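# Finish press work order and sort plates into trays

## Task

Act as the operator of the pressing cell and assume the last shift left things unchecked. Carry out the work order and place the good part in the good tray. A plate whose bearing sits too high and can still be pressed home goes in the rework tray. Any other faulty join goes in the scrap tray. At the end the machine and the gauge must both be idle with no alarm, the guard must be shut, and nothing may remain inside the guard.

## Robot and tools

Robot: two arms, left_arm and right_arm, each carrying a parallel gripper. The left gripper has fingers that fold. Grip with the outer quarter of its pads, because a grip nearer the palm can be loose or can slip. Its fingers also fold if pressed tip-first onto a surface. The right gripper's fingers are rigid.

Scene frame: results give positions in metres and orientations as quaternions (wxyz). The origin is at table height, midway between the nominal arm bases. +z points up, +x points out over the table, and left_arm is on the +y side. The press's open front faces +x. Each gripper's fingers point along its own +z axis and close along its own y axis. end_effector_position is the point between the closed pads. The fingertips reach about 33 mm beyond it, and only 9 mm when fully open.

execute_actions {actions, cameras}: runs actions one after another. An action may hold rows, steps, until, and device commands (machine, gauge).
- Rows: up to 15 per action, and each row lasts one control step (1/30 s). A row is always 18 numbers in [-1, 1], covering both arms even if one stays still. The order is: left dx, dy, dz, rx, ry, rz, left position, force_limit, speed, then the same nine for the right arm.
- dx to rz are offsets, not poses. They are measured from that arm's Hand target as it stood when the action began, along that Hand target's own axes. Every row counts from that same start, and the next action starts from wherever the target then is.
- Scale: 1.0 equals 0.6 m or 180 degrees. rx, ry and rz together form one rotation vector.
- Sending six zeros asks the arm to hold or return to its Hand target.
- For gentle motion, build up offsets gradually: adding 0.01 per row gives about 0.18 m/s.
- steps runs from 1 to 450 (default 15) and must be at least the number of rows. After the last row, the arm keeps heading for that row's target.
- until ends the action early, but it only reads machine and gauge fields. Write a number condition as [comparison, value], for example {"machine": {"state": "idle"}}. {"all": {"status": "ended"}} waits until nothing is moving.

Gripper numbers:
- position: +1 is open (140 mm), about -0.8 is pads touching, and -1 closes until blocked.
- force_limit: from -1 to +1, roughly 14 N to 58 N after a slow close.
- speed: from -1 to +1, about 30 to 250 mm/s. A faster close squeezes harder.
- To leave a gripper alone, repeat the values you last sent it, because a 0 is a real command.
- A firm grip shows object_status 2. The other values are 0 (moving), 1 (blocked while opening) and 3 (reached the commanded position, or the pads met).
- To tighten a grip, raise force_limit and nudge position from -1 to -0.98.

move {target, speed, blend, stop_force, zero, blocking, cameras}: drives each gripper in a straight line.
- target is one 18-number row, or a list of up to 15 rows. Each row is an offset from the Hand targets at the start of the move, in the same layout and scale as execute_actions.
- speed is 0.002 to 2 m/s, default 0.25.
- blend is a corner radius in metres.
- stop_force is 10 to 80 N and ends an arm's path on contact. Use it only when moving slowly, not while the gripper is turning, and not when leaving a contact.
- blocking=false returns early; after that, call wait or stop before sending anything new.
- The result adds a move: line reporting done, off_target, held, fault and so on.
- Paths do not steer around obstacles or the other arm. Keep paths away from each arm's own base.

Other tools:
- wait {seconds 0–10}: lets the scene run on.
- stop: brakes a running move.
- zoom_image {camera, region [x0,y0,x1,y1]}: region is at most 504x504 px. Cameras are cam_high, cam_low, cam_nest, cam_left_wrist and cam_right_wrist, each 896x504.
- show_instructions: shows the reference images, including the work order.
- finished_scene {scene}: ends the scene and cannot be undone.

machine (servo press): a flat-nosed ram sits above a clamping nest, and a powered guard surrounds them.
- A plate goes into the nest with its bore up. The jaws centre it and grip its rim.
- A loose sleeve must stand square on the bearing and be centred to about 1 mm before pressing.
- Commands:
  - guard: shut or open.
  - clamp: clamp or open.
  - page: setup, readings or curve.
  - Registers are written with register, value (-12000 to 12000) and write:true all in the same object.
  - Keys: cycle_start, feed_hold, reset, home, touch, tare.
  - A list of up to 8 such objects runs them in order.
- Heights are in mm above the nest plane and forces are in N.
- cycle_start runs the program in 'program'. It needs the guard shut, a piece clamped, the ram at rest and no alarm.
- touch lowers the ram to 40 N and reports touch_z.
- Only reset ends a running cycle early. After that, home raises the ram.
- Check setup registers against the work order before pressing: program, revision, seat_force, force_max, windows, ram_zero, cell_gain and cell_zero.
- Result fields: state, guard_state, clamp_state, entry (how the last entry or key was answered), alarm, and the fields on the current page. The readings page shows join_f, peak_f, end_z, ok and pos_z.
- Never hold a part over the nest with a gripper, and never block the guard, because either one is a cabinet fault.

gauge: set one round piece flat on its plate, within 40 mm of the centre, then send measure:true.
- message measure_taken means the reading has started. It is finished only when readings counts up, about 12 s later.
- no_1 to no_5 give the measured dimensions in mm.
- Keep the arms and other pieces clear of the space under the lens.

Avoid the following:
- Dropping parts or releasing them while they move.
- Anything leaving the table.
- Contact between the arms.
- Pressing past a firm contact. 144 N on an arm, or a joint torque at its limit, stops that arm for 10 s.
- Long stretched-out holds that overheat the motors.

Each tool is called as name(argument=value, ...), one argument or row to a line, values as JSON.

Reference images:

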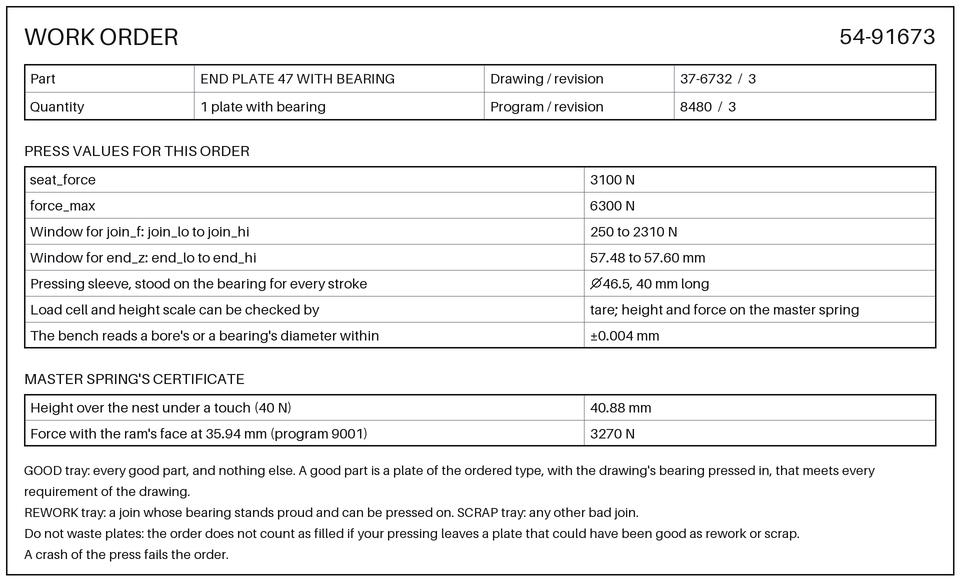

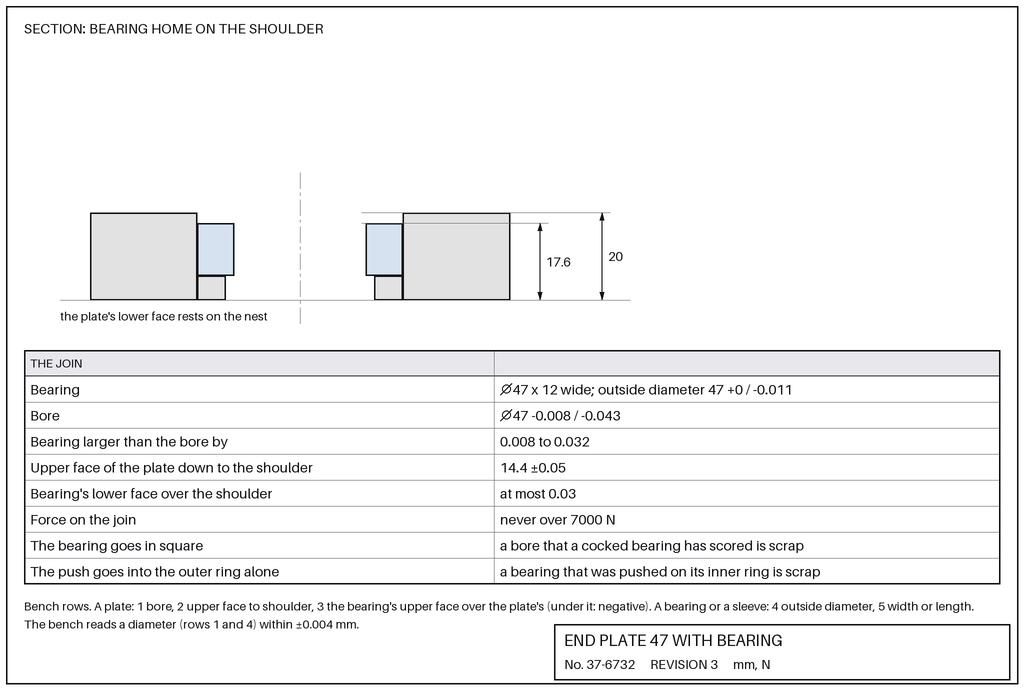

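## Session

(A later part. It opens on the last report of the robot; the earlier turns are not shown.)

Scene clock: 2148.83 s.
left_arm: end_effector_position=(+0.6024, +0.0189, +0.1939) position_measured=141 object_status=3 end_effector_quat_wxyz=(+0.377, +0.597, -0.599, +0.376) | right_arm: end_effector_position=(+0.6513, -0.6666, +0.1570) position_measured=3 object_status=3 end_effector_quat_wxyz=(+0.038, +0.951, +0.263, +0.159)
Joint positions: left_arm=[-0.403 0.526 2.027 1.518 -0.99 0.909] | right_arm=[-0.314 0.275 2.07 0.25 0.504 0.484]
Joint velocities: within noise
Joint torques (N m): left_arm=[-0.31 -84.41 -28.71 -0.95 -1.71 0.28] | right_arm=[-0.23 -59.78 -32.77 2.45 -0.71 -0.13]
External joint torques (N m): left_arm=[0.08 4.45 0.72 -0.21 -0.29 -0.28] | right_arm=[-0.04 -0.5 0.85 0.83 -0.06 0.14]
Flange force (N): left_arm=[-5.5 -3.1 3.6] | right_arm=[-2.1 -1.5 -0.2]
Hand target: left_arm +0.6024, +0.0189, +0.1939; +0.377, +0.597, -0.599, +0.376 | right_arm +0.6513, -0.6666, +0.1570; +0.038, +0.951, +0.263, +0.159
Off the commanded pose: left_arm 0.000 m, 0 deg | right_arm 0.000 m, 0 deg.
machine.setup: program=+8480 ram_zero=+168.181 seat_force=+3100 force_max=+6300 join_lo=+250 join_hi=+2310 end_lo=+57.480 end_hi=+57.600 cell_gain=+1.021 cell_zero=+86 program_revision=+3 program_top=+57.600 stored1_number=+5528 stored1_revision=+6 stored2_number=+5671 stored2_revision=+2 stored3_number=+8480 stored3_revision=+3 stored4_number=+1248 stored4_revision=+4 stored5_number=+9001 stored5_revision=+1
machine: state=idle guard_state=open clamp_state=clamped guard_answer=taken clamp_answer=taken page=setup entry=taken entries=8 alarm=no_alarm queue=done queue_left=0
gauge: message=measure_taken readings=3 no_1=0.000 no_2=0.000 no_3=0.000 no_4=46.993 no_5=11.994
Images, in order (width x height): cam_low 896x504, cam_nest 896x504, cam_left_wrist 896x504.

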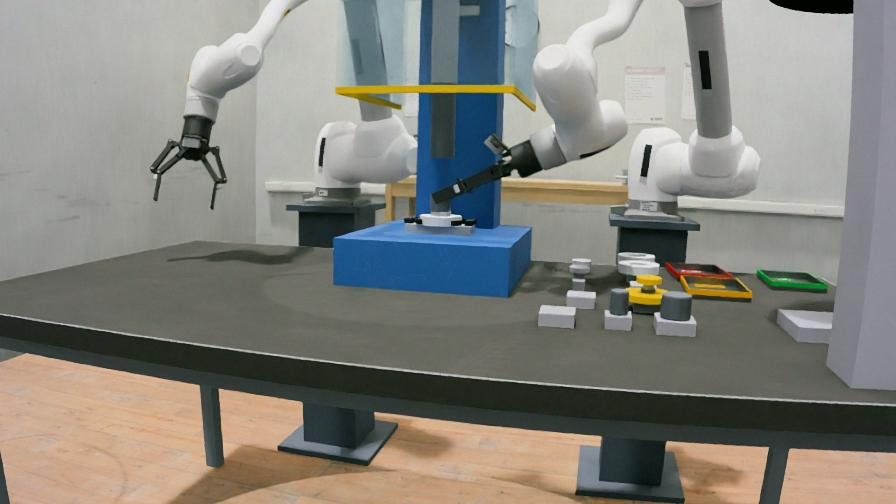

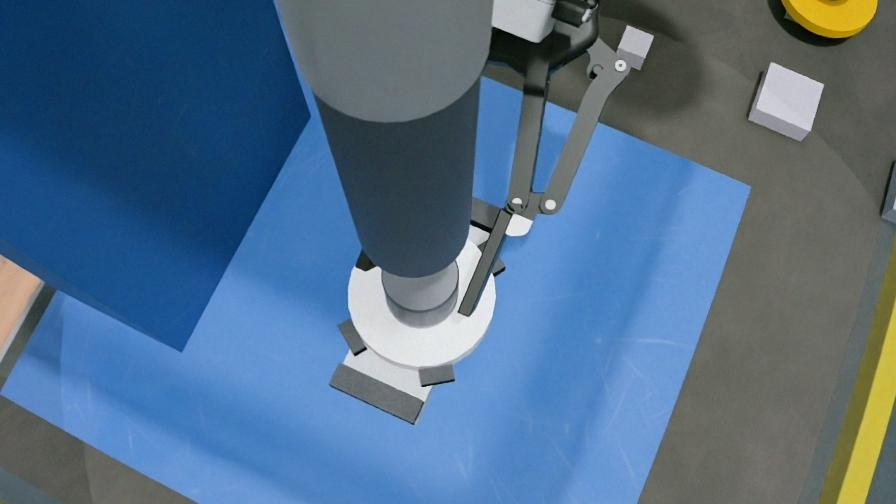

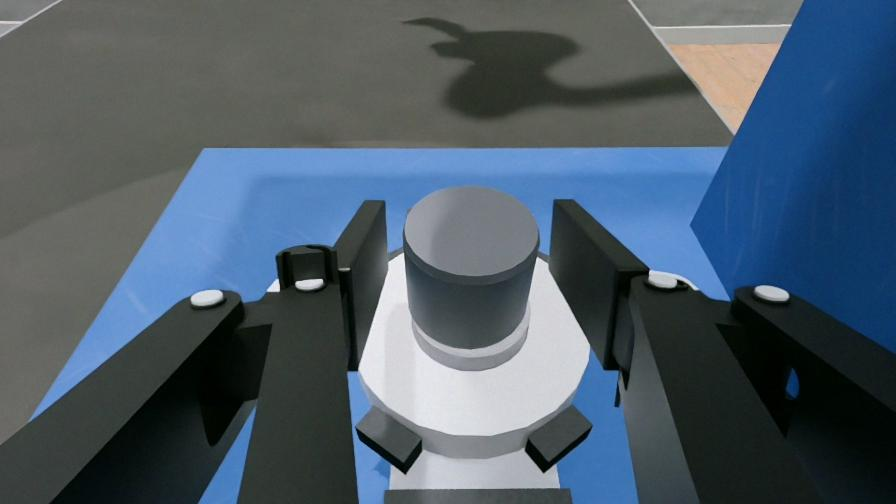

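move(
  target=[
    [0,0,-0.13,0,0,0,-0.1,-0.05,-1,0,0,0,0,0,0,1,1,1],
    [0,0,-0.25,0,0,0,-0.1,-0.05,-1,0,0,0,0,0,0,1,1,1],
    [0.03,0,-0.65,0,0,0,-0.1,-0.05,-1,0,0,0,0,0,0,1,1,1],
  ],
  speed=[0.06,0.12,0.25],
  blend=[0.02,0.03,0],
  cameras=["cam_low","cam_left_wrist","cam_nest"],
)

zoom_image(
  camera="cam_low",
  region=[415, 185, 475, 225],
)

zoom_image(
  camera="cam_nest",
  region=[330, 210, 510, 370],
)

Scene clock: 2160.97 s.
left_arm: end_effector_position=(+0.6035, +0.3628, +0.3786) position_measured=141 object_status=3 end_effector_quat_wxyz=(+0.377, +0.597, -0.600, +0.376) | right_arm: end_effector_position=(+0.6513, -0.6666, +0.1570) position_measured=3 object_status=3 end_effector_quat_wxyz=(+0.038, +0.951, +0.263, +0.159)
Joint positions: left_arm=[0.162 0.264 1.966 2.03 -1.431 0.667] | right_arm=[-0.314 0.275 2.07 0.25 0.504 0.484]
Joint velocities: within noise
Joint torques (N m): left_arm=[-0.41 -66.69 -35.97 -3.32 -1.39 0.25] | right_arm=[0.18 -60.02 -33.1 2.48 -0.85 -0.18]
External joint torques (N m): left_arm=[0.26 4.52 0.9 -0.13 -0.17 -0.25] | right_arm=[-0.13 -0.35 1.17 0.8 0.08 0.19]
Flange force (N): left_arm=[-5.1 -4.5 0.9] | right_arm=[-2.4 -1.7 -0.3]
Hand target: left_arm +0.6035, +0.3628, +0.3786; +0.377, +0.597, -0.599, +0.376 | right_arm +0.6513, -0.6666, +0.1570; +0.038, +0.951, +0.263, +0.159
Off the commanded pose: left_arm 0.000 m, 0 deg | right_arm 0.000 m, 0 deg.
machine.setup: program=+8480 ram_zero=+168.181 seat_force=+3100 force_max=+6300 join_lo=+250 join_hi=+2310 end_lo=+57.480 end_hi=+57.600 cell_gain=+1.021 cell_zero=+86 program_revision=+3 program_top=+57.600 stored1_number=+5528 stored1_revision=+6 stored2_number=+5671 stored2_revision=+2 stored3_number=+8480 stored3_revision=+3 stored4_number=+1248 stored4_revision=+4 stored5_number=+9001 stored5_revision=+1
machine: state=idle guard_state=open clamp_state=clamped guard_answer=taken clamp_answer=taken page=setup entry=taken entries=8 alarm=no_alarm queue=done queue_left=0
gauge: message=measure_taken readings=3 no_1=0.000 no_2=0.000 no_3=0.000 no_4=46.993 no_5=11.994
move: done
Images, in order (width x height): cam_low 896x504, cam_nest 896x504, cam_left_wrist 896x504.

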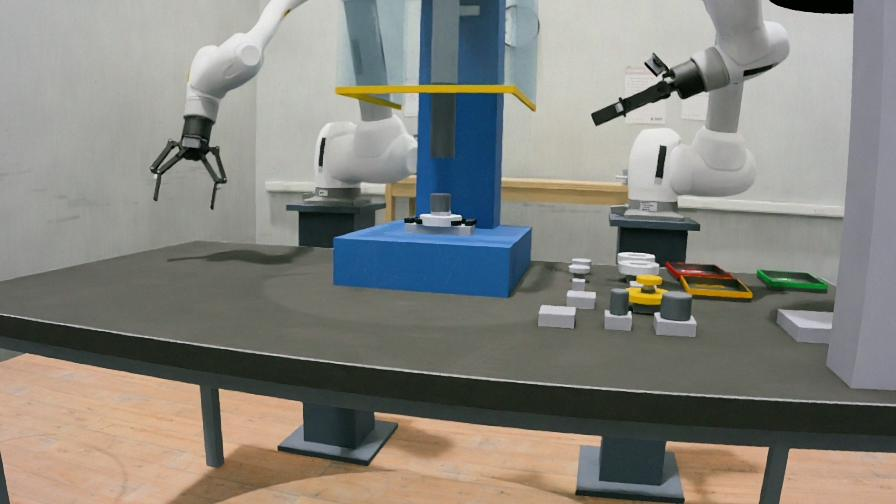

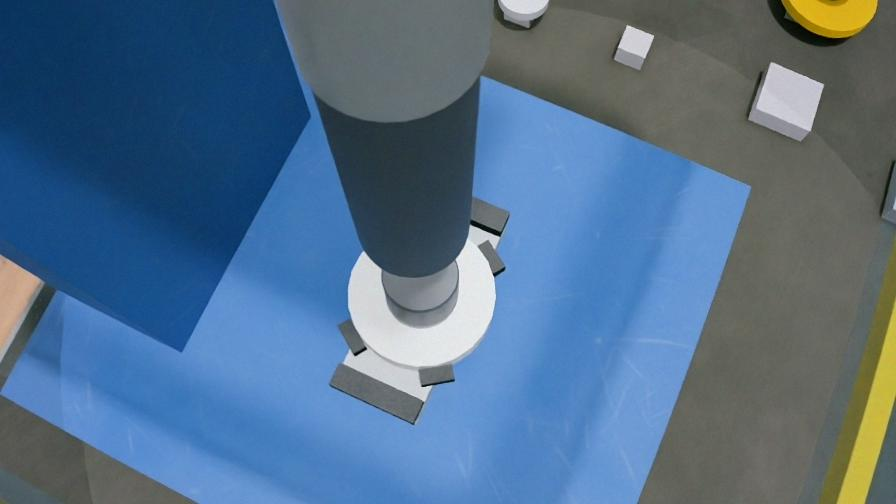

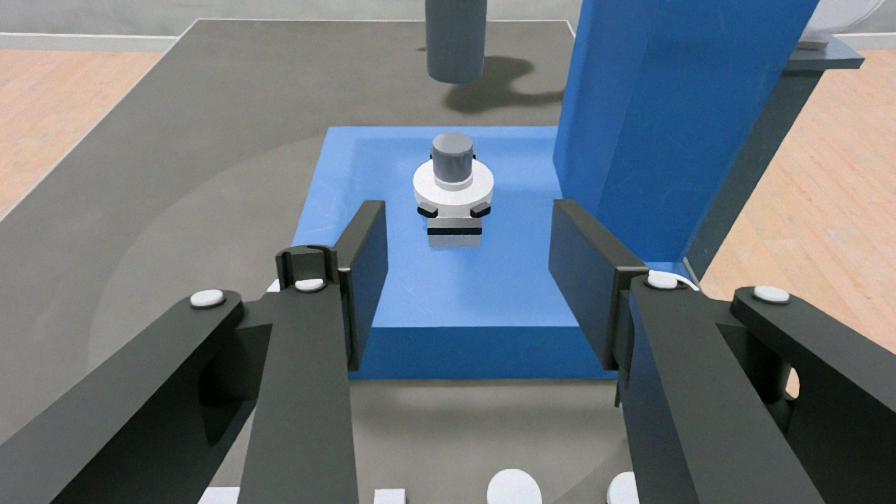

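Scaled by 8.400 from the camera's 896x504 image, which has a finer 1280x720 frame.

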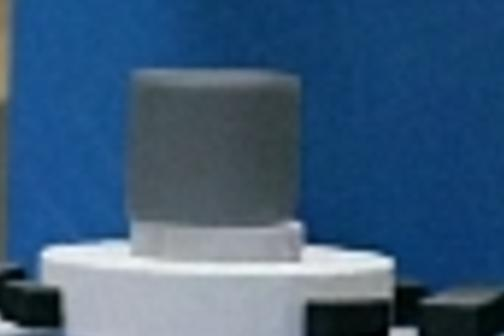

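Scaled by 2.800 from the camera's 896x504 image, which has a finer 1280x720 frame.

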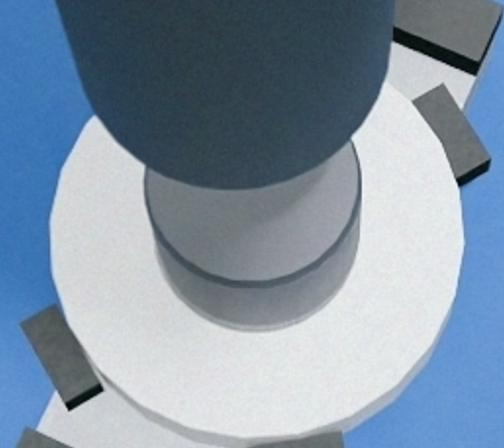

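zoom_image(
  camera="cam_low",
  region=[426, 190, 456, 220],
)

zoom_image(
  camera="cam_nest",
  region=[375, 280, 471, 340],
)

zoom_image(
  camera="cam_left_wrist",
  region=[400, 120, 510, 230],
)

Scaled by 16.800 from the camera's 896x504 image, which has a finer 1280x720 frame.

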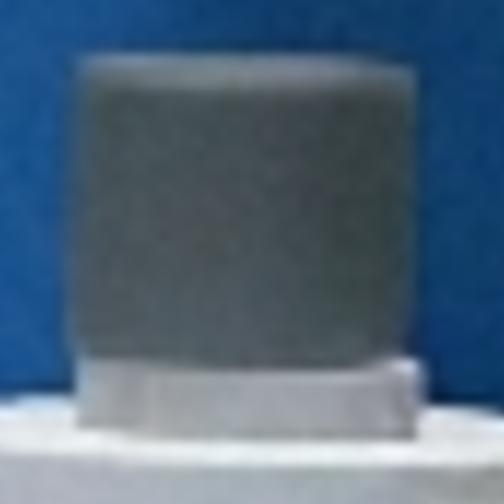

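Scaled by 5.250 from the camera's 896x504 image, which has a finer 1280x720 frame.

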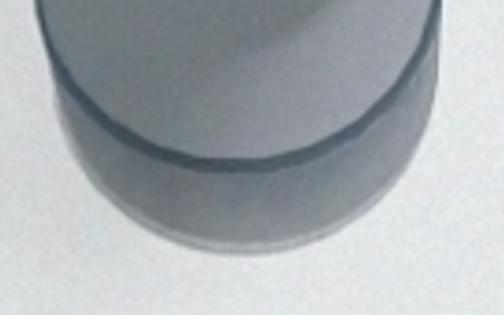

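Scaled by 4.582 from the camera's 896x504 image, which has a finer 1280x720 frame.

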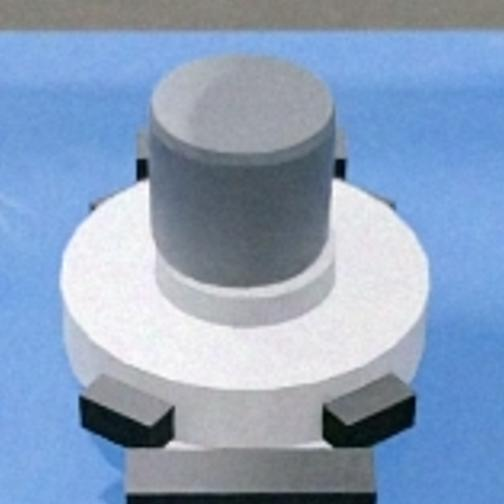

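move(
  target=[
    [-0.0367,0.0018,0.3994,0,0,0,-0.1,-0.05,-1,0,0,0,0,0,0,1,1,1],
    [-0.0367,0.0018,0.5194,0,0,0,-0.1,-0.05,-1,0,0,0,0,0,0,1,1,1],
    [-0.0367,0.0018,0.6494,0,0,0,-0.1,-0.05,-1,0,0,0,0,0,0,1,1,1],
  ],
  speed=[0.25,0.12,0.06],
  blend=[0.02,0.02,0],
  cameras=[],
)

execute_actions(
  actions=[
    {"rows":[[0,0,0,0,0,0,-1,-0.05,-1,0,0,0,0,0,0,1,1,1]],"steps":45},
  ],
  cameras=[],
)

wait(
  seconds=1.0,
  cameras=["cam_left_wrist","cam_low"],
)

zoom_image(
  camera="cam_low",
  region=[426, 190, 456, 220],
)

zoom_image(
  camera="cam_left_wrist",
  region=[360, 170, 580, 380],
)

Scene clock: 2186.30 s.
left_arm: end_effector_position=(+0.6013, +0.0210, +0.1904) position_measured=141 object_status=3 end_effector_quat_wxyz=(+0.377, +0.597, -0.599, +0.376) | right_arm: end_effector_position=(+0.6513, -0.6666, +0.1570) position_measured=3 object_status=3 end_effector_quat_wxyz=(+0.038, +0.951, +0.263, +0.159)
Joint positions: left_arm=[-0.401 0.529 2.031 1.515 -0.991 0.918] | right_arm=[-0.314 0.275 2.07 0.25 0.504 0.484]
Joint velocities: within noise
Joint torques (N m): left_arm=[-0.44 -84.44 -28.43 -0.93 -1.65 0.25] | right_arm=[0.3 -60.13 -33.01 2.51 -0.85 -0.08]
External joint torques (N m): left_arm=[0.29 4.51 0.95 -0.2 -0.35 -0.25] | right_arm=[-0.49 -0.17 1.08 0.76 0.08 0.09]
Flange force (N): left_arm=[-5.9 -2.8 3.3] | right_arm=[-2.8 -0.9 0.0]
Hand target: left_arm +0.6013, +0.0209, +0.1904; +0.377, +0.597, -0.599, +0.376 | right_arm +0.6513, -0.6666, +0.1570; +0.038, +0.951, +0.263, +0.159
Off the commanded pose: left_arm 0.000 m, 0 deg | right_arm 0.000 m, 0 deg.
machine.setup: program=+8480 ram_zero=+168.181 seat_force=+3100 force_max=+6300 join_lo=+250 join_hi=+2310 end_lo=+57.480 end_hi=+57.600 cell_gain=+1.021 cell_zero=+86 program_revision=+3 program_top=+57.600 stored1_number=+5528 stored1_revision=+6 stored2_number=+5671 stored2_revision=+2 stored3_number=+8480 stored3_revision=+3 stored4_number=+1248 stored4_revision=+4 stored5_number=+9001 stored5_revision=+1
machine: state=idle guard_state=open clamp_state=clamped guard_answer=taken clamp_answer=taken page=setup entry=taken entries=8 alarm=no_alarm queue=done queue_left=0
gauge: message=measure_taken readings=3 no_1=0.000 no_2=0.000 no_3=0.000 no_4=46.993 no_5=11.994
move: done
No camera images: "cameras" was empty.

Scene clock: 2188.00 s.
left_arm: end_effector_position=(+0.6013, +0.0209, +0.1904) position_measured=161 object_status=2 end_effector_quat_wxyz=(+0.377, +0.597, -0.599, +0.376) | right_arm: end_effector_position=(+0.6513, -0.6666, +0.1570) position_measured=3 object_status=3 end_effector_quat_wxyz=(+0.038, +0.951, +0.263, +0.159)
Joint positions: left_arm=[-0.401 0.529 2.031 1.515 -0.991 0.918] | right_arm=[-0.314 0.275 2.07 0.25 0.504 0.484]
Joint velocities: within noise
Joint torques (N m): left_arm=[-4.46 -78.89 -25.9 0.04 -1.05 0.13] | right_arm=[0.19 -59.74 -33.16 2.55 -0.87 -0.13]
External joint torques (N m): left_arm=[4.38 -1.06 -1.73 -1.19 -0.95 -0.13] | right_arm=[-0.38 -0.57 1.23 0.73 0.09 0.13]
Flange force (N): left_arm=[-1.5 -4.0 -5.1] | right_arm=[-2.9 -1.6 -0.7]
Hand target: left_arm +0.6013, +0.0209, +0.1904; +0.377, +0.597, -0.599, +0.376 | right_arm +0.6513, -0.6666, +0.1570; +0.038, +0.951, +0.263, +0.159
Off the commanded pose: left_arm 0.000 m, 0 deg | right_arm 0.000 m, 0 deg.
machine.setup: program=+8480 ram_zero=+168.181 seat_force=+3100 force_max=+6300 join_lo=+250 join_hi=+2310 end_lo=+57.480 end_hi=+57.600 cell_gain=+1.021 cell_zero=+86 program_revision=+3 program_top=+57.600 stored1_number=+5528 stored1_revision=+6 stored2_number=+5671 stored2_revision=+2 stored3_number=+8480 stored3_revision=+3 stored4_number=+1248 stored4_revision=+4 stored5_number=+9001 stored5_revision=+1
machine: state=idle guard_state=open clamp_state=clamped guard_answer=taken clamp_answer=taken page=setup entry=taken entries=8 alarm=no_alarm queue=done queue_left=0
gauge: message=measure_taken readings=3 no_1=0.000 no_2=0.000 no_3=0.000 no_4=46.993 no_5=11.994
No camera images: "cameras" was empty.

Scene clock: 2189.00 s.
left_arm: end_effector_position=(+0.6013, +0.0209, +0.1904) position_measured=161 object_status=2 end_effector_quat_wxyz=(+0.377, +0.597, -0.599, +0.376) | right_arm: end_effector_position=(+0.6513, -0.6666, +0.1570) position_measured=3 object_status=3 end_effector_quat_wxyz=(+0.038, +0.951, +0.263, +0.159)
Joint positions: left_arm=[-0.401 0.529 2.031 1.515 -0.991 0.918] | right_arm=[-0.314 0.275 2.07 0.25 0.504 0.484]
Joint velocities: within noise
Joint torques (N m): left_arm=[-4.86 -79.12 -25.75 0.18 -1.32 0.13] | right_arm=[0.54 -59.89 -33.22 2.53 -0.86 -0.06]
External joint torques (N m): left_arm=[4.82 -0.95 -1.93 -1.33 -0.69 -0.13] | right_arm=[-0.64 -0.41 1.34 0.74 0.1 0.06]
Flange force (N): left_arm=[-1.8 -4.5 -5.1] | right_arm=[-3.5 -1.3 -0.4]
Hand target: left_arm +0.6013, +0.0209, +0.1904; +0.377, +0.597, -0.599, +0.376 | right_arm +0.6513, -0.6666, +0.1570; +0.038, +0.951, +0.263, +0.159
Tool commands: left_gripper/position=-1.0 left_gripper/force_limit=-0.05 left_gripper/speed=-1.0 right_gripper/position=+1.0 right_gripper/force_limit=+1.0 right_gripper/speed=+1.0
Off the commanded pose: left_arm 0.000 m, 0 deg | right_arm 0.000 m, 0 deg.
machine.setup: program=+8480 ram_zero=+168.181 seat_force=+3100 force_max=+6300 join_lo=+250 join_hi=+2310 end_lo=+57.480 end_hi=+57.600 cell_gain=+1.021 cell_zero=+86 program_revision=+3 program_top=+57.600 stored1_number=+5528 stored1_revision=+6 stored2_number=+5671 stored2_revision=+2 stored3_number=+8480 stored3_revision=+3 stored4_number=+1248 stored4_revision=+4 stored5_number=+9001 stored5_revision=+1
machine: state=idle guard_state=open clamp_state=clamped guard_answer=taken clamp_answer=taken page=setup entry=taken entries=8 alarm=no_alarm queue=done queue_left=0
gauge: message=measure_taken readings=3 no_1=0.000 no_2=0.000 no_3=0.000 no_4=46.993 no_5=11.994
wait: 1.00 s
Images, in order (width x height): cam_low 896x504, cam_left_wrist 896x504.

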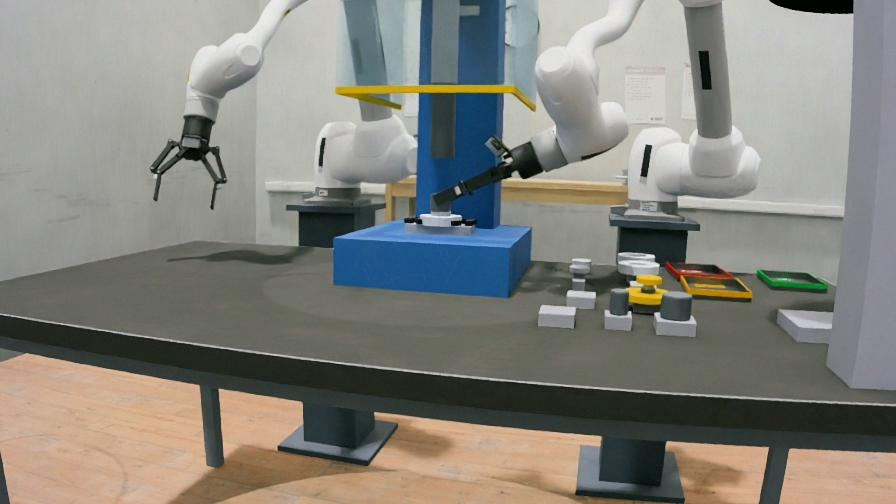

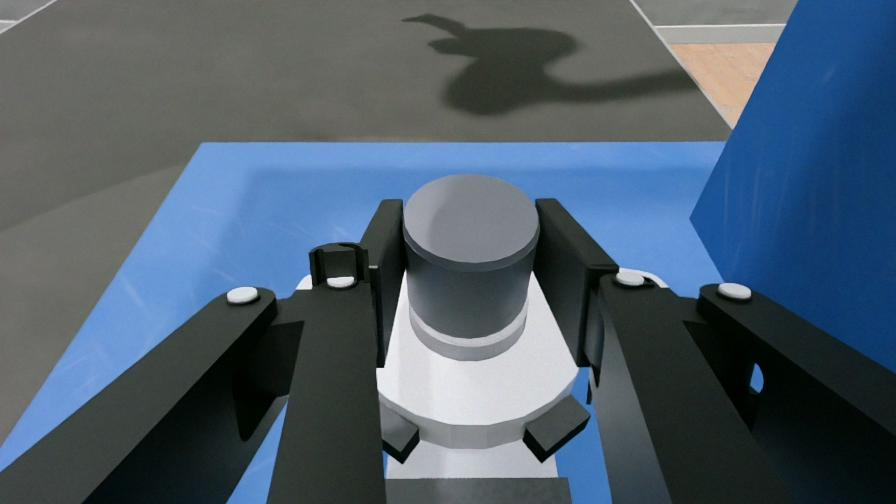

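Scaled by 16.800 from the camera's 896x504 image, which has a finer 1280x720 frame.

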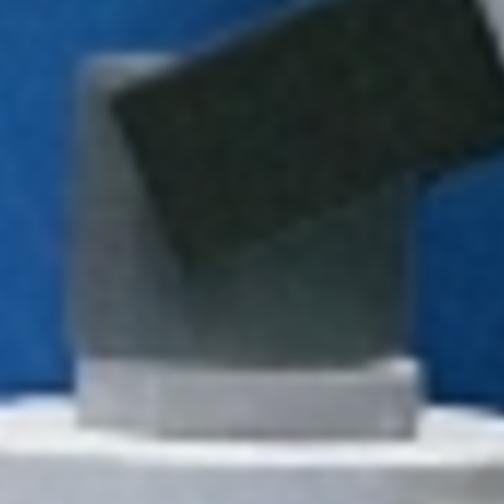

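Scaled by 2.291 from the camera's 896x504 image, which has a finer 1280x720 frame.

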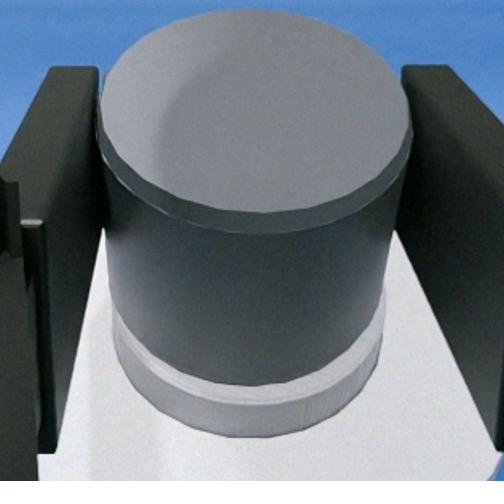

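move(
  target=[
    [0.00302,0,-0.00141,0,0,0,-1,-0.05,-1,0,0,0,0,0,0,1,1,1],
    [0.0021,0,-0.00337,0,0,0,-1,-0.05,-1,0,0,0,0,0,0,1,1,1],
  ],
  speed=0.01,
  cameras=["cam_low","cam_left_wrist"],
)

zoom_image(
  camera="cam_low",
  region=[426, 190, 456, 220],
)

zoom_image(
  camera="cam_left_wrist",
  region=[360, 170, 580, 380],
)

Scene clock: 2200.00 s.
left_arm: end_effector_position=(+0.6013, +0.0222, +0.1924) position_measured=161 object_status=2 end_effector_quat_wxyz=(+0.377, +0.597, -0.599, +0.376) | right_arm: end_effector_position=(+0.6513, -0.6666, +0.1570) position_measured=3 object_status=3 end_effector_quat_wxyz=(+0.038, +0.951, +0.263, +0.159)
Joint positions: left_arm=[-0.399 0.526 2.032 1.518 -0.992 0.914] | right_arm=[-0.314 0.275 2.07 0.25 0.504 0.484]
Joint velocities: within noise
Joint torques (N m): left_arm=[-1.14 -87.82 -30.85 -1.88 -2.85 0.3] | right_arm=[-0.37 -60.17 -33.24 2.45 -0.84 -0.15]
External joint torques (N m): left_arm=[0.99 8.25 3.32 0.74 0.85 -0.3] | right_arm=[0.2 -0.14 1.32 0.82 0.07 0.16]
Flange force (N): left_arm=[-10.9 -3.0 4.2] | right_arm=[-2.1 -2.1 0.2]
Hand target: left_arm +0.6013, +0.0222, +0.1924; +0.377, +0.597, -0.599, +0.376 | right_arm +0.6513, -0.6666, +0.1570; +0.038, +0.951, +0.263, +0.159
Off the commanded pose: left_arm 0.000 m, 0 deg | right_arm 0.000 m, 0 deg.
machine.setup: program=+8480 ram_zero=+168.181 seat_force=+3100 force_max=+6300 join_lo=+250 join_hi=+2310 end_lo=+57.480 end_hi=+57.600 cell_gain=+1.021 cell_zero=+86 program_revision=+3 program_top=+57.600 stored1_number=+5528 stored1_revision=+6 stored2_number=+5671 stored2_revision=+2 stored3_number=+8480 stored3_revision=+3 stored4_number=+1248 stored4_revision=+4 stored5_number=+9001 stored5_revision=+1
machine: state=idle guard_state=open clamp_state=clamped guard_answer=taken clamp_answer=taken page=setup entry=taken entries=8 alarm=no_alarm queue=done queue_left=0
gauge: message=measure_taken readings=3 no_1=0.000 no_2=0.000 no_3=0.000 no_4=46.993 no_5=11.994
move: done
Images, in order (width x height): cam_low 896x504, cam_left_wrist 896x504.

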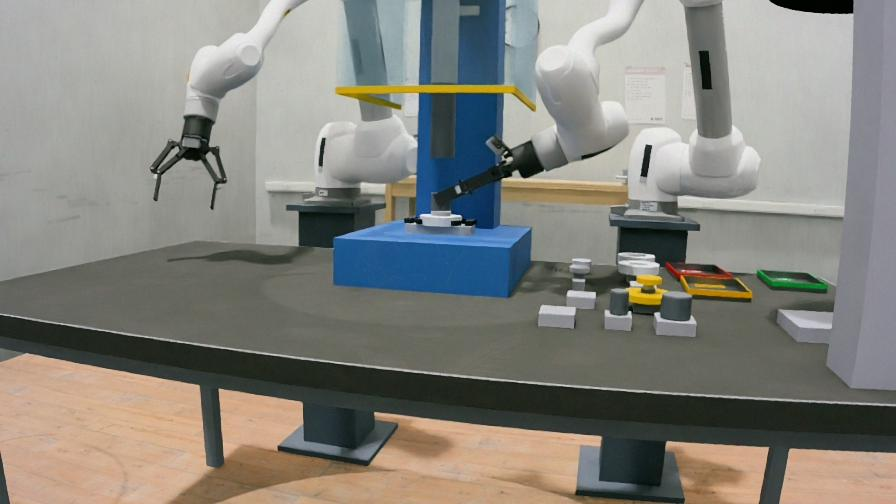

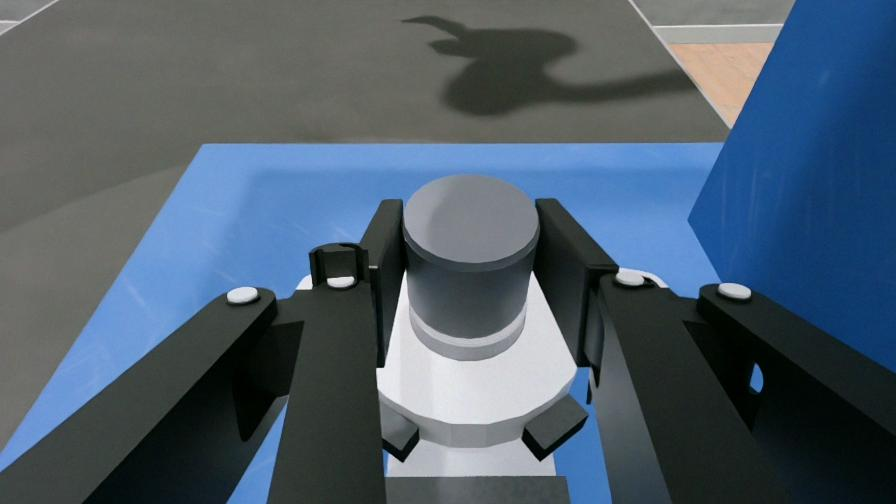

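Scaled by 16.800 from the camera's 896x504 image, which has a finer 1280x720 frame.

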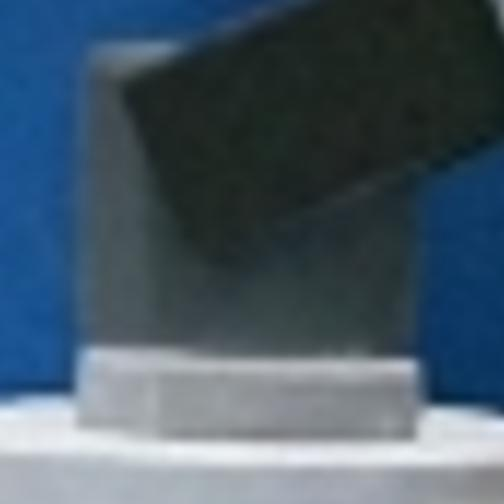

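Scaled by 2.291 from the camera's 896x504 image, which has a finer 1280x720 frame.

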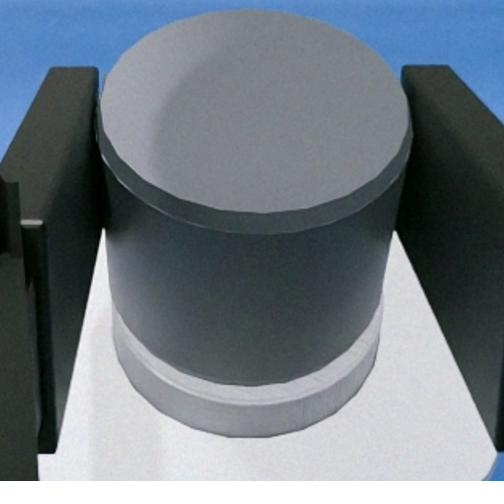

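move(
  target=[
    [-0.00302,0,0.00141,0,0,0,-1,-0.05,-1,0,0,0,0,0,0,1,1,1],
  ],
  speed=0.006,
  cameras=[],
)

execute_actions(
  actions=[
    {"rows":[[0,0,0,0,0,0,-0.1,-0.05,-1,0,0,0,0,0,0,1,1,1]],"steps":40},
  ],
  cameras=["cam_low","cam_left_wrist"],
)

zoom_image(
  camera="cam_low",
  region=[426, 190, 456, 220],
)

zoom_image(
  camera="cam_left_wrist",
  region=[360, 170, 580, 380],
)

Scene clock: 2213.30 s.
left_arm: end_effector_position=(+0.6013, +0.0222, +0.1905) position_measured=161 object_status=2 end_effector_quat_wxyz=(+0.377, +0.597, -0.599, +0.376) | right_arm: end_effector_position=(+0.6513, -0.6666, +0.1570) position_measured=3 object_status=3 end_effector_quat_wxyz=(+0.038, +0.951, +0.263, +0.159)
Joint positions: left_arm=[-0.399 0.529 2.032 1.516 -0.992 0.919] | right_arm=[-0.314 0.275 2.07 0.25 0.504 0.484]
Joint velocities: within noise
Joint torques (N m): left_arm=[-2.44 -81.76 -29.07 -1.17 -0.96 0.2] | right_arm=[0.05 -59.75 -32.95 2.47 -0.79 -0.12]
External joint torques (N m): left_arm=[2.39 1.77 1.57 0.02 -1.04 -0.2] | right_arm=[-0.14 -0.6 0.96 0.81 0.01 0.13]
Flange force (N): left_arm=[-4.5 -0.7 -3.2] | right_arm=[-2.4 -1.5 -0.5]
Hand target: left_arm +0.6013, +0.0222, +0.1904; +0.377, +0.597, -0.599, +0.376 | right_arm +0.6513, -0.6666, +0.1570; +0.038, +0.951, +0.263, +0.159
Off the commanded pose: left_arm 0.000 m, 0 deg | right_arm 0.000 m, 0 deg.
machine.setup: program=+8480 ram_zero=+168.181 seat_force=+3100 force_max=+6300 join_lo=+250 join_hi=+2310 end_lo=+57.480 end_hi=+57.600 cell_gain=+1.021 cell_zero=+86 program_revision=+3 program_top=+57.600 stored1_number=+5528 stored1_revision=+6 stored2_number=+5671 stored2_revision=+2 stored3_number=+8480 stored3_revision=+3 stored4_number=+1248 stored4_revision=+4 stored5_number=+9001 stored5_revision=+1
machine: state=idle guard_state=open clamp_state=clamped guard_answer=taken clamp_answer=taken page=setup entry=taken entries=8 alarm=no_alarm queue=done queue_left=0
gauge: message=measure_taken readings=3 no_1=0.000 no_2=0.000 no_3=0.000 no_4=46.993 no_5=11.994
move: done
No camera images: "cameras" was empty.

Scene clock: 2214.83 s.
left_arm: end_effector_position=(+0.6013, +0.0222, +0.1904) position_measured=141 object_status=3 end_effector_quat_wxyz=(+0.377, +0.597, -0.599, +0.376) | right_arm: end_effector_position=(+0.6513, -0.6666, +0.1570) position_measured=3 object_status=3 end_effector_quat_wxyz=(+0.038, +0.951, +0.263, +0.159)
Joint positions: left_arm=[-0.399 0.529 2.032 1.516 -0.992 0.919] | right_arm=[-0.314 0.275 2.07 0.25 0.504 0.484]
Joint velocities: within noise
Joint torques (N m): left_arm=[-0.07 -84.18 -28.47 -0.94 -1.72 0.27] | right_arm=[0.21 -60.46 -33.06 2.5 -0.84 -0.13]
External joint torques (N m): left_arm=[-0.04 4.39 0.8 -0.21 -0.28 -0.27] | right_arm=[-0.4 0.12 1.07 0.78 0.07 0.14]
Flange force (N): left_arm=[-5.4 -2.7 3.7] | right_arm=[-2.5 -0.9 0.5]
Hand target: left_arm +0.6013, +0.0222, +0.1904; +0.377, +0.597, -0.599, +0.376 | right_arm +0.6513, -0.6666, +0.1570; +0.038, +0.951, +0.263, +0.159
Off the commanded pose: left_arm 0.000 m, 0 deg | right_arm 0.000 m, 0 deg.
machine.setup: program=+8480 ram_zero=+168.181 seat_force=+3100 force_max=+6300 join_lo=+250 join_hi=+2310 end_lo=+57.480 end_hi=+57.600 cell_gain=+1.021 cell_zero=+86 program_revision=+3 program_top=+57.600 stored1_number=+5528 stored1_revision=+6 stored2_number=+5671 stored2_revision=+2 stored3_number=+8480 stored3_revision=+3 stored4_number=+1248 stored4_revision=+4 stored5_number=+9001 stored5_revision=+1
machine: state=idle guard_state=open clamp_state=clamped guard_answer=taken clamp_answer=taken page=setup entry=taken entries=8 alarm=no_alarm queue=done queue_left=0
gauge: message=measure_taken readings=3 no_1=0.000 no_2=0.000 no_3=0.000 no_4=46.993 no_5=11.994
Images, in order (width x height): cam_low 896x504, cam_left_wrist 896x504.

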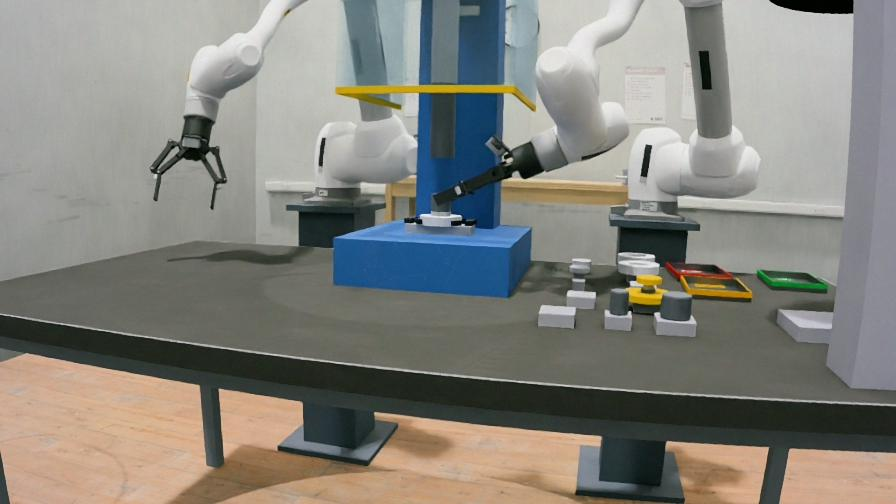

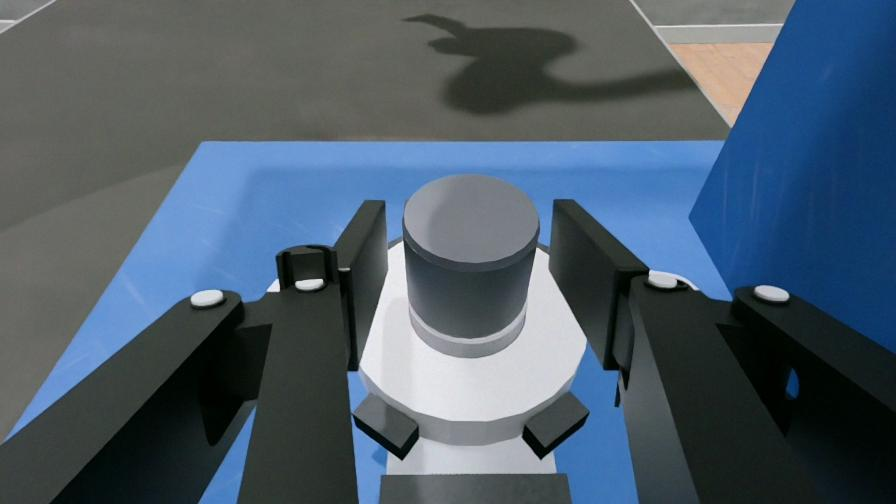

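Scaled by 16.800 from the camera's 896x504 image, which has a finer 1280x720 frame.

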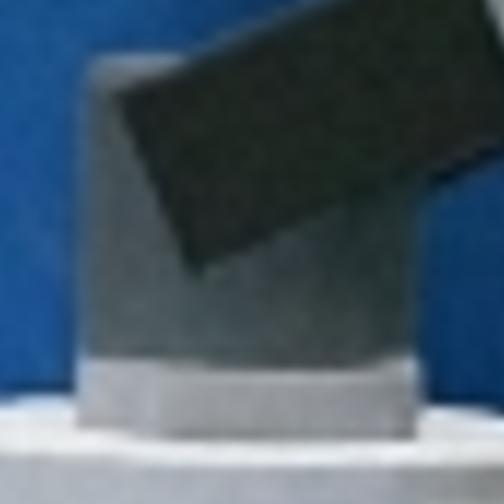

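Scaled by 2.291 from the camera's 896x504 image, which has a finer 1280x720 frame.

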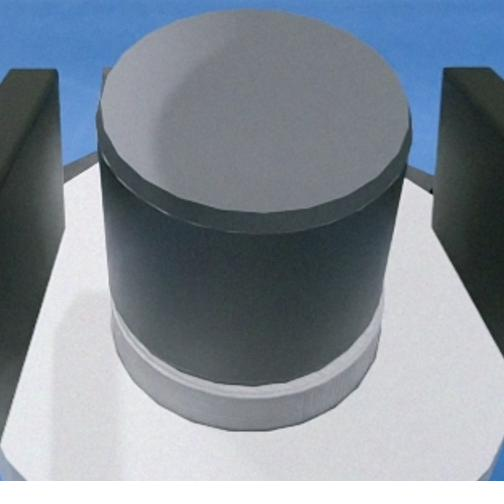

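move(
  target=[
    [0,0,-0.13,0,0,0,-0.1,-0.05,-1,0,0,0,0,0,0,1,1,1],
    [0,0,-0.25,0,0,0,-0.1,-0.05,-1,0,0,0,0,0,0,1,1,1],
    [0.03,0,-0.65,0,0,0,-0.1,-0.05,-1,0,0,0,0,0,0,1,1,1],
  ],
  speed=[0.06,0.12,0.25],
  blend=[0.02,0.03,0],
  cameras=["cam_low"],
)

zoom_image(
  camera="cam_low",
  region=[426, 190, 456, 220],
)

execute_actions(
  actions=[
    {"machine":[{"page":"readings"},{"guard":"shut"},{"touch":true}],"steps":300,"until":{"machine":{"queue":["!=","running"],"state":["!=","busy"]}}},
  ],
  cameras=["cam_low"],
)

Scene clock: 2231.37 s.
left_arm: end_effector_position=(+0.6024, +0.3662, +0.3751) position_measured=141 object_status=3 end_effector_quat_wxyz=(+0.377, +0.597, -0.600, +0.376) | right_arm: end_effector_position=(+0.6513, -0.6666, +0.1570) position_measured=3 object_status=3 end_effector_quat_wxyz=(+0.038, +0.951, +0.263, +0.159)
Joint positions: left_arm=[0.168 0.267 1.969 2.032 -1.432 0.675] | right_arm=[-0.314 0.275 2.07 0.25 0.504 0.484]
Joint velocities: within noise
Joint torques (N m): left_arm=[-0.54 -66.91 -36.14 -3.3 -1.39 0.29] | right_arm=[0.3 -60.31 -32.99 2.51 -0.79 -0.17]
External joint torques (N m): left_arm=[0.34 4.57 0.94 -0.17 -0.19 -0.29] | right_arm=[-0.42 -0.02 1.05 0.77 0.02 0.18]
Flange force (N): left_arm=[-5.3 -4.5 0.8] | right_arm=[-2.5 -1.0 0.3]
Hand target: left_arm +0.6024, +0.3662, +0.3751; +0.377, +0.597, -0.599, +0.376 | right_arm +0.6513, -0.6666, +0.1570; +0.038, +0.951, +0.263, +0.159
Off the commanded pose: left_arm 0.000 m, 0 deg | right_arm 0.000 m, 0 deg.
machine.setup: program=+8480 ram_zero=+168.181 seat_force=+3100 force_max=+6300 join_lo=+250 join_hi=+2310 end_lo=+57.480 end_hi=+57.600 cell_gain=+1.021 cell_zero=+86 program_revision=+3 program_top=+57.600 stored1_number=+5528 stored1_revision=+6 stored2_number=+5671 stored2_revision=+2 stored3_number=+8480 stored3_revision=+3 stored4_number=+1248 stored4_revision=+4 stored5_number=+9001 stored5_revision=+1
machine: state=idle guard_state=open clamp_state=clamped guard_answer=taken clamp_answer=taken page=setup entry=taken entries=8 alarm=no_alarm queue=done queue_left=0
gauge: message=measure_taken readings=3 no_1=0.000 no_2=0.000 no_3=0.000 no_4=46.993 no_5=11.994
move: done
Images, in order (width x height): cam_low 896x504.

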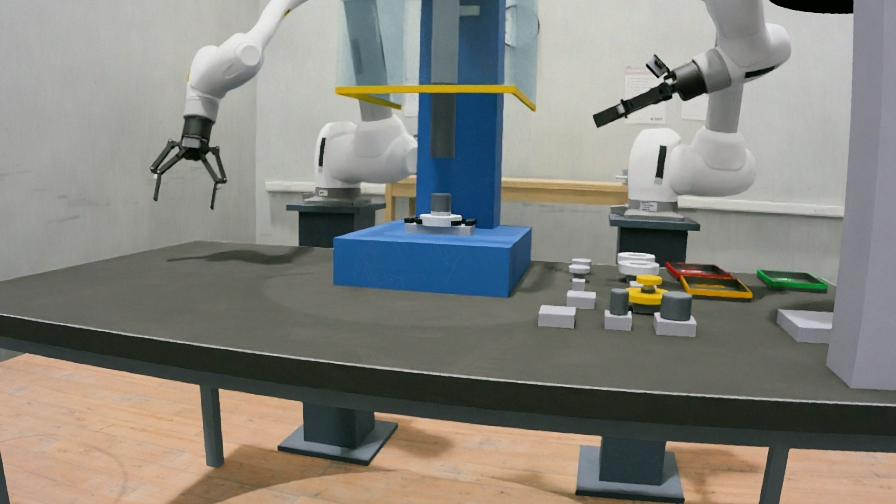

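Scaled by 16.800 from the camera's 896x504 image, which has a finer 1280x720 frame.

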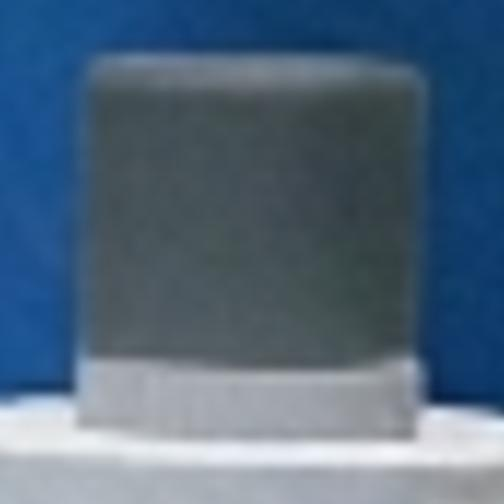

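Scene clock: 2241.37 s.
left_arm: end_effector_position=(+0.6024, +0.3662, +0.3751) position_measured=141 object_status=3 end_effector_quat_wxyz=(+0.377, +0.597, -0.599, +0.376) | right_arm: end_effector_position=(+0.6513, -0.6666, +0.1570) position_measured=3 object_status=3 end_effector_quat_wxyz=(+0.038, +0.951, +0.263, +0.159)
Joint positions: left_arm=[0.168 0.267 1.969 2.032 -1.433 0.675] | right_arm=[-0.314 0.275 2.07 0.25 0.504 0.484]
Joint velocities: within noise
Joint torques (N m): left_arm=[-0.21 -66.88 -36.03 -3.32 -1.31 0.23] | right_arm=[0.02 -60.1 -33.01 2.44 -0.8 -0.14]
External joint torques (N m): left_arm=[0.15 4.61 1.17 -0.12 -0.27 -0.23] | right_arm=[-0.09 -0.24 1.09 0.83 0.04 0.14]
Flange force (N): left_arm=[-5.4 -4.1 1.1] | right_arm=[-2.3 -1.5 0.1]
Hand target: left_arm +0.6024, +0.3662, +0.3751; +0.377, +0.597, -0.599, +0.376 | right_arm +0.6513, -0.6666, +0.1570; +0.038, +0.951, +0.263, +0.159
Tool commands: left_gripper/position=-0.1 left_gripper/force_limit=-0.05 left_gripper/speed=-1.0 right_gripper/position=+1.0 right_gripper/force_limit=+1.0 right_gripper/speed=+1.0
Off the commanded pose: left_arm 0.000 m, 0 deg | right_arm 0.000 m, 0 deg.
machine.readings: force=+0 touch_z=+69.738 join_f=+3073 peak_f=+3276 end_z=+35.938 ok=+0 pos_z=+151.819 cycles=+1
machine: state=idle guard_state=shut clamp_state=clamped guard_answer=taken clamp_answer=taken page=readings entry=taken entries=9 alarm=no_alarm queue=done queue_left=0
gauge: message=measure_taken readings=3 no_1=0.000 no_2=0.000 no_3=0.000 no_4=46.993 no_5=11.994
Images, in order (width x height): cam_low 896x504.

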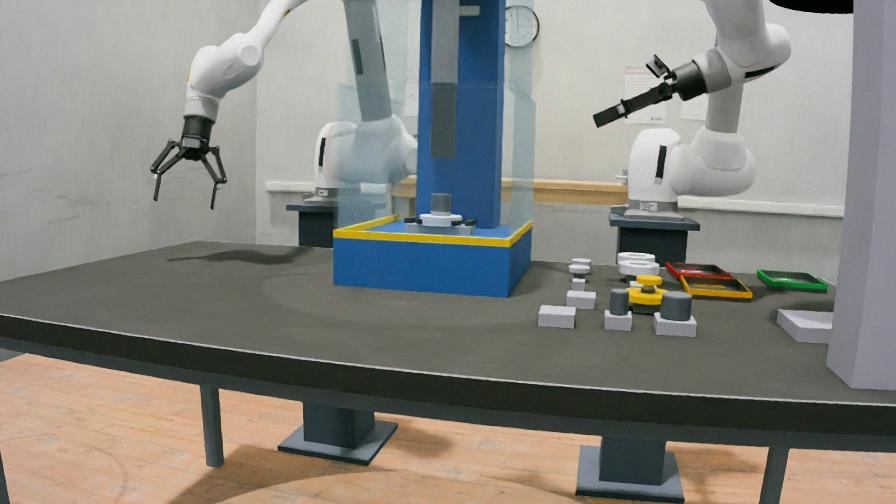

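zoom_image(
  camera="cam_low",
  region=[426, 190, 456, 220],
)

zoom_image(
  camera="cam_low",
  region=[400, 190, 480, 240],
)

Scaled by 16.800 from the camera's 896x504 image, which has a finer 1280x720 frame.

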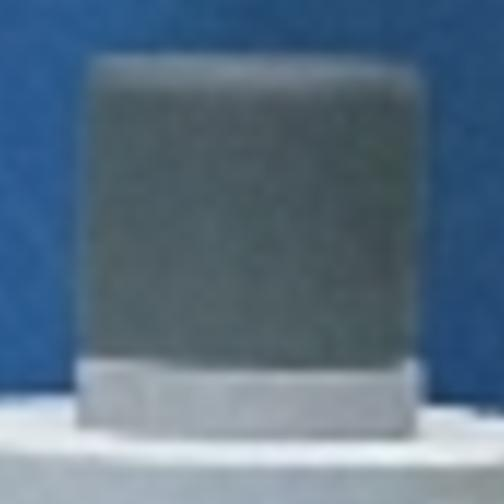

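Scaled by 6.300 from the camera's 896x504 image, which has a finer 1280x720 frame.

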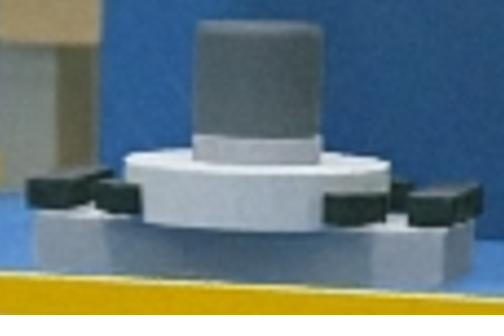

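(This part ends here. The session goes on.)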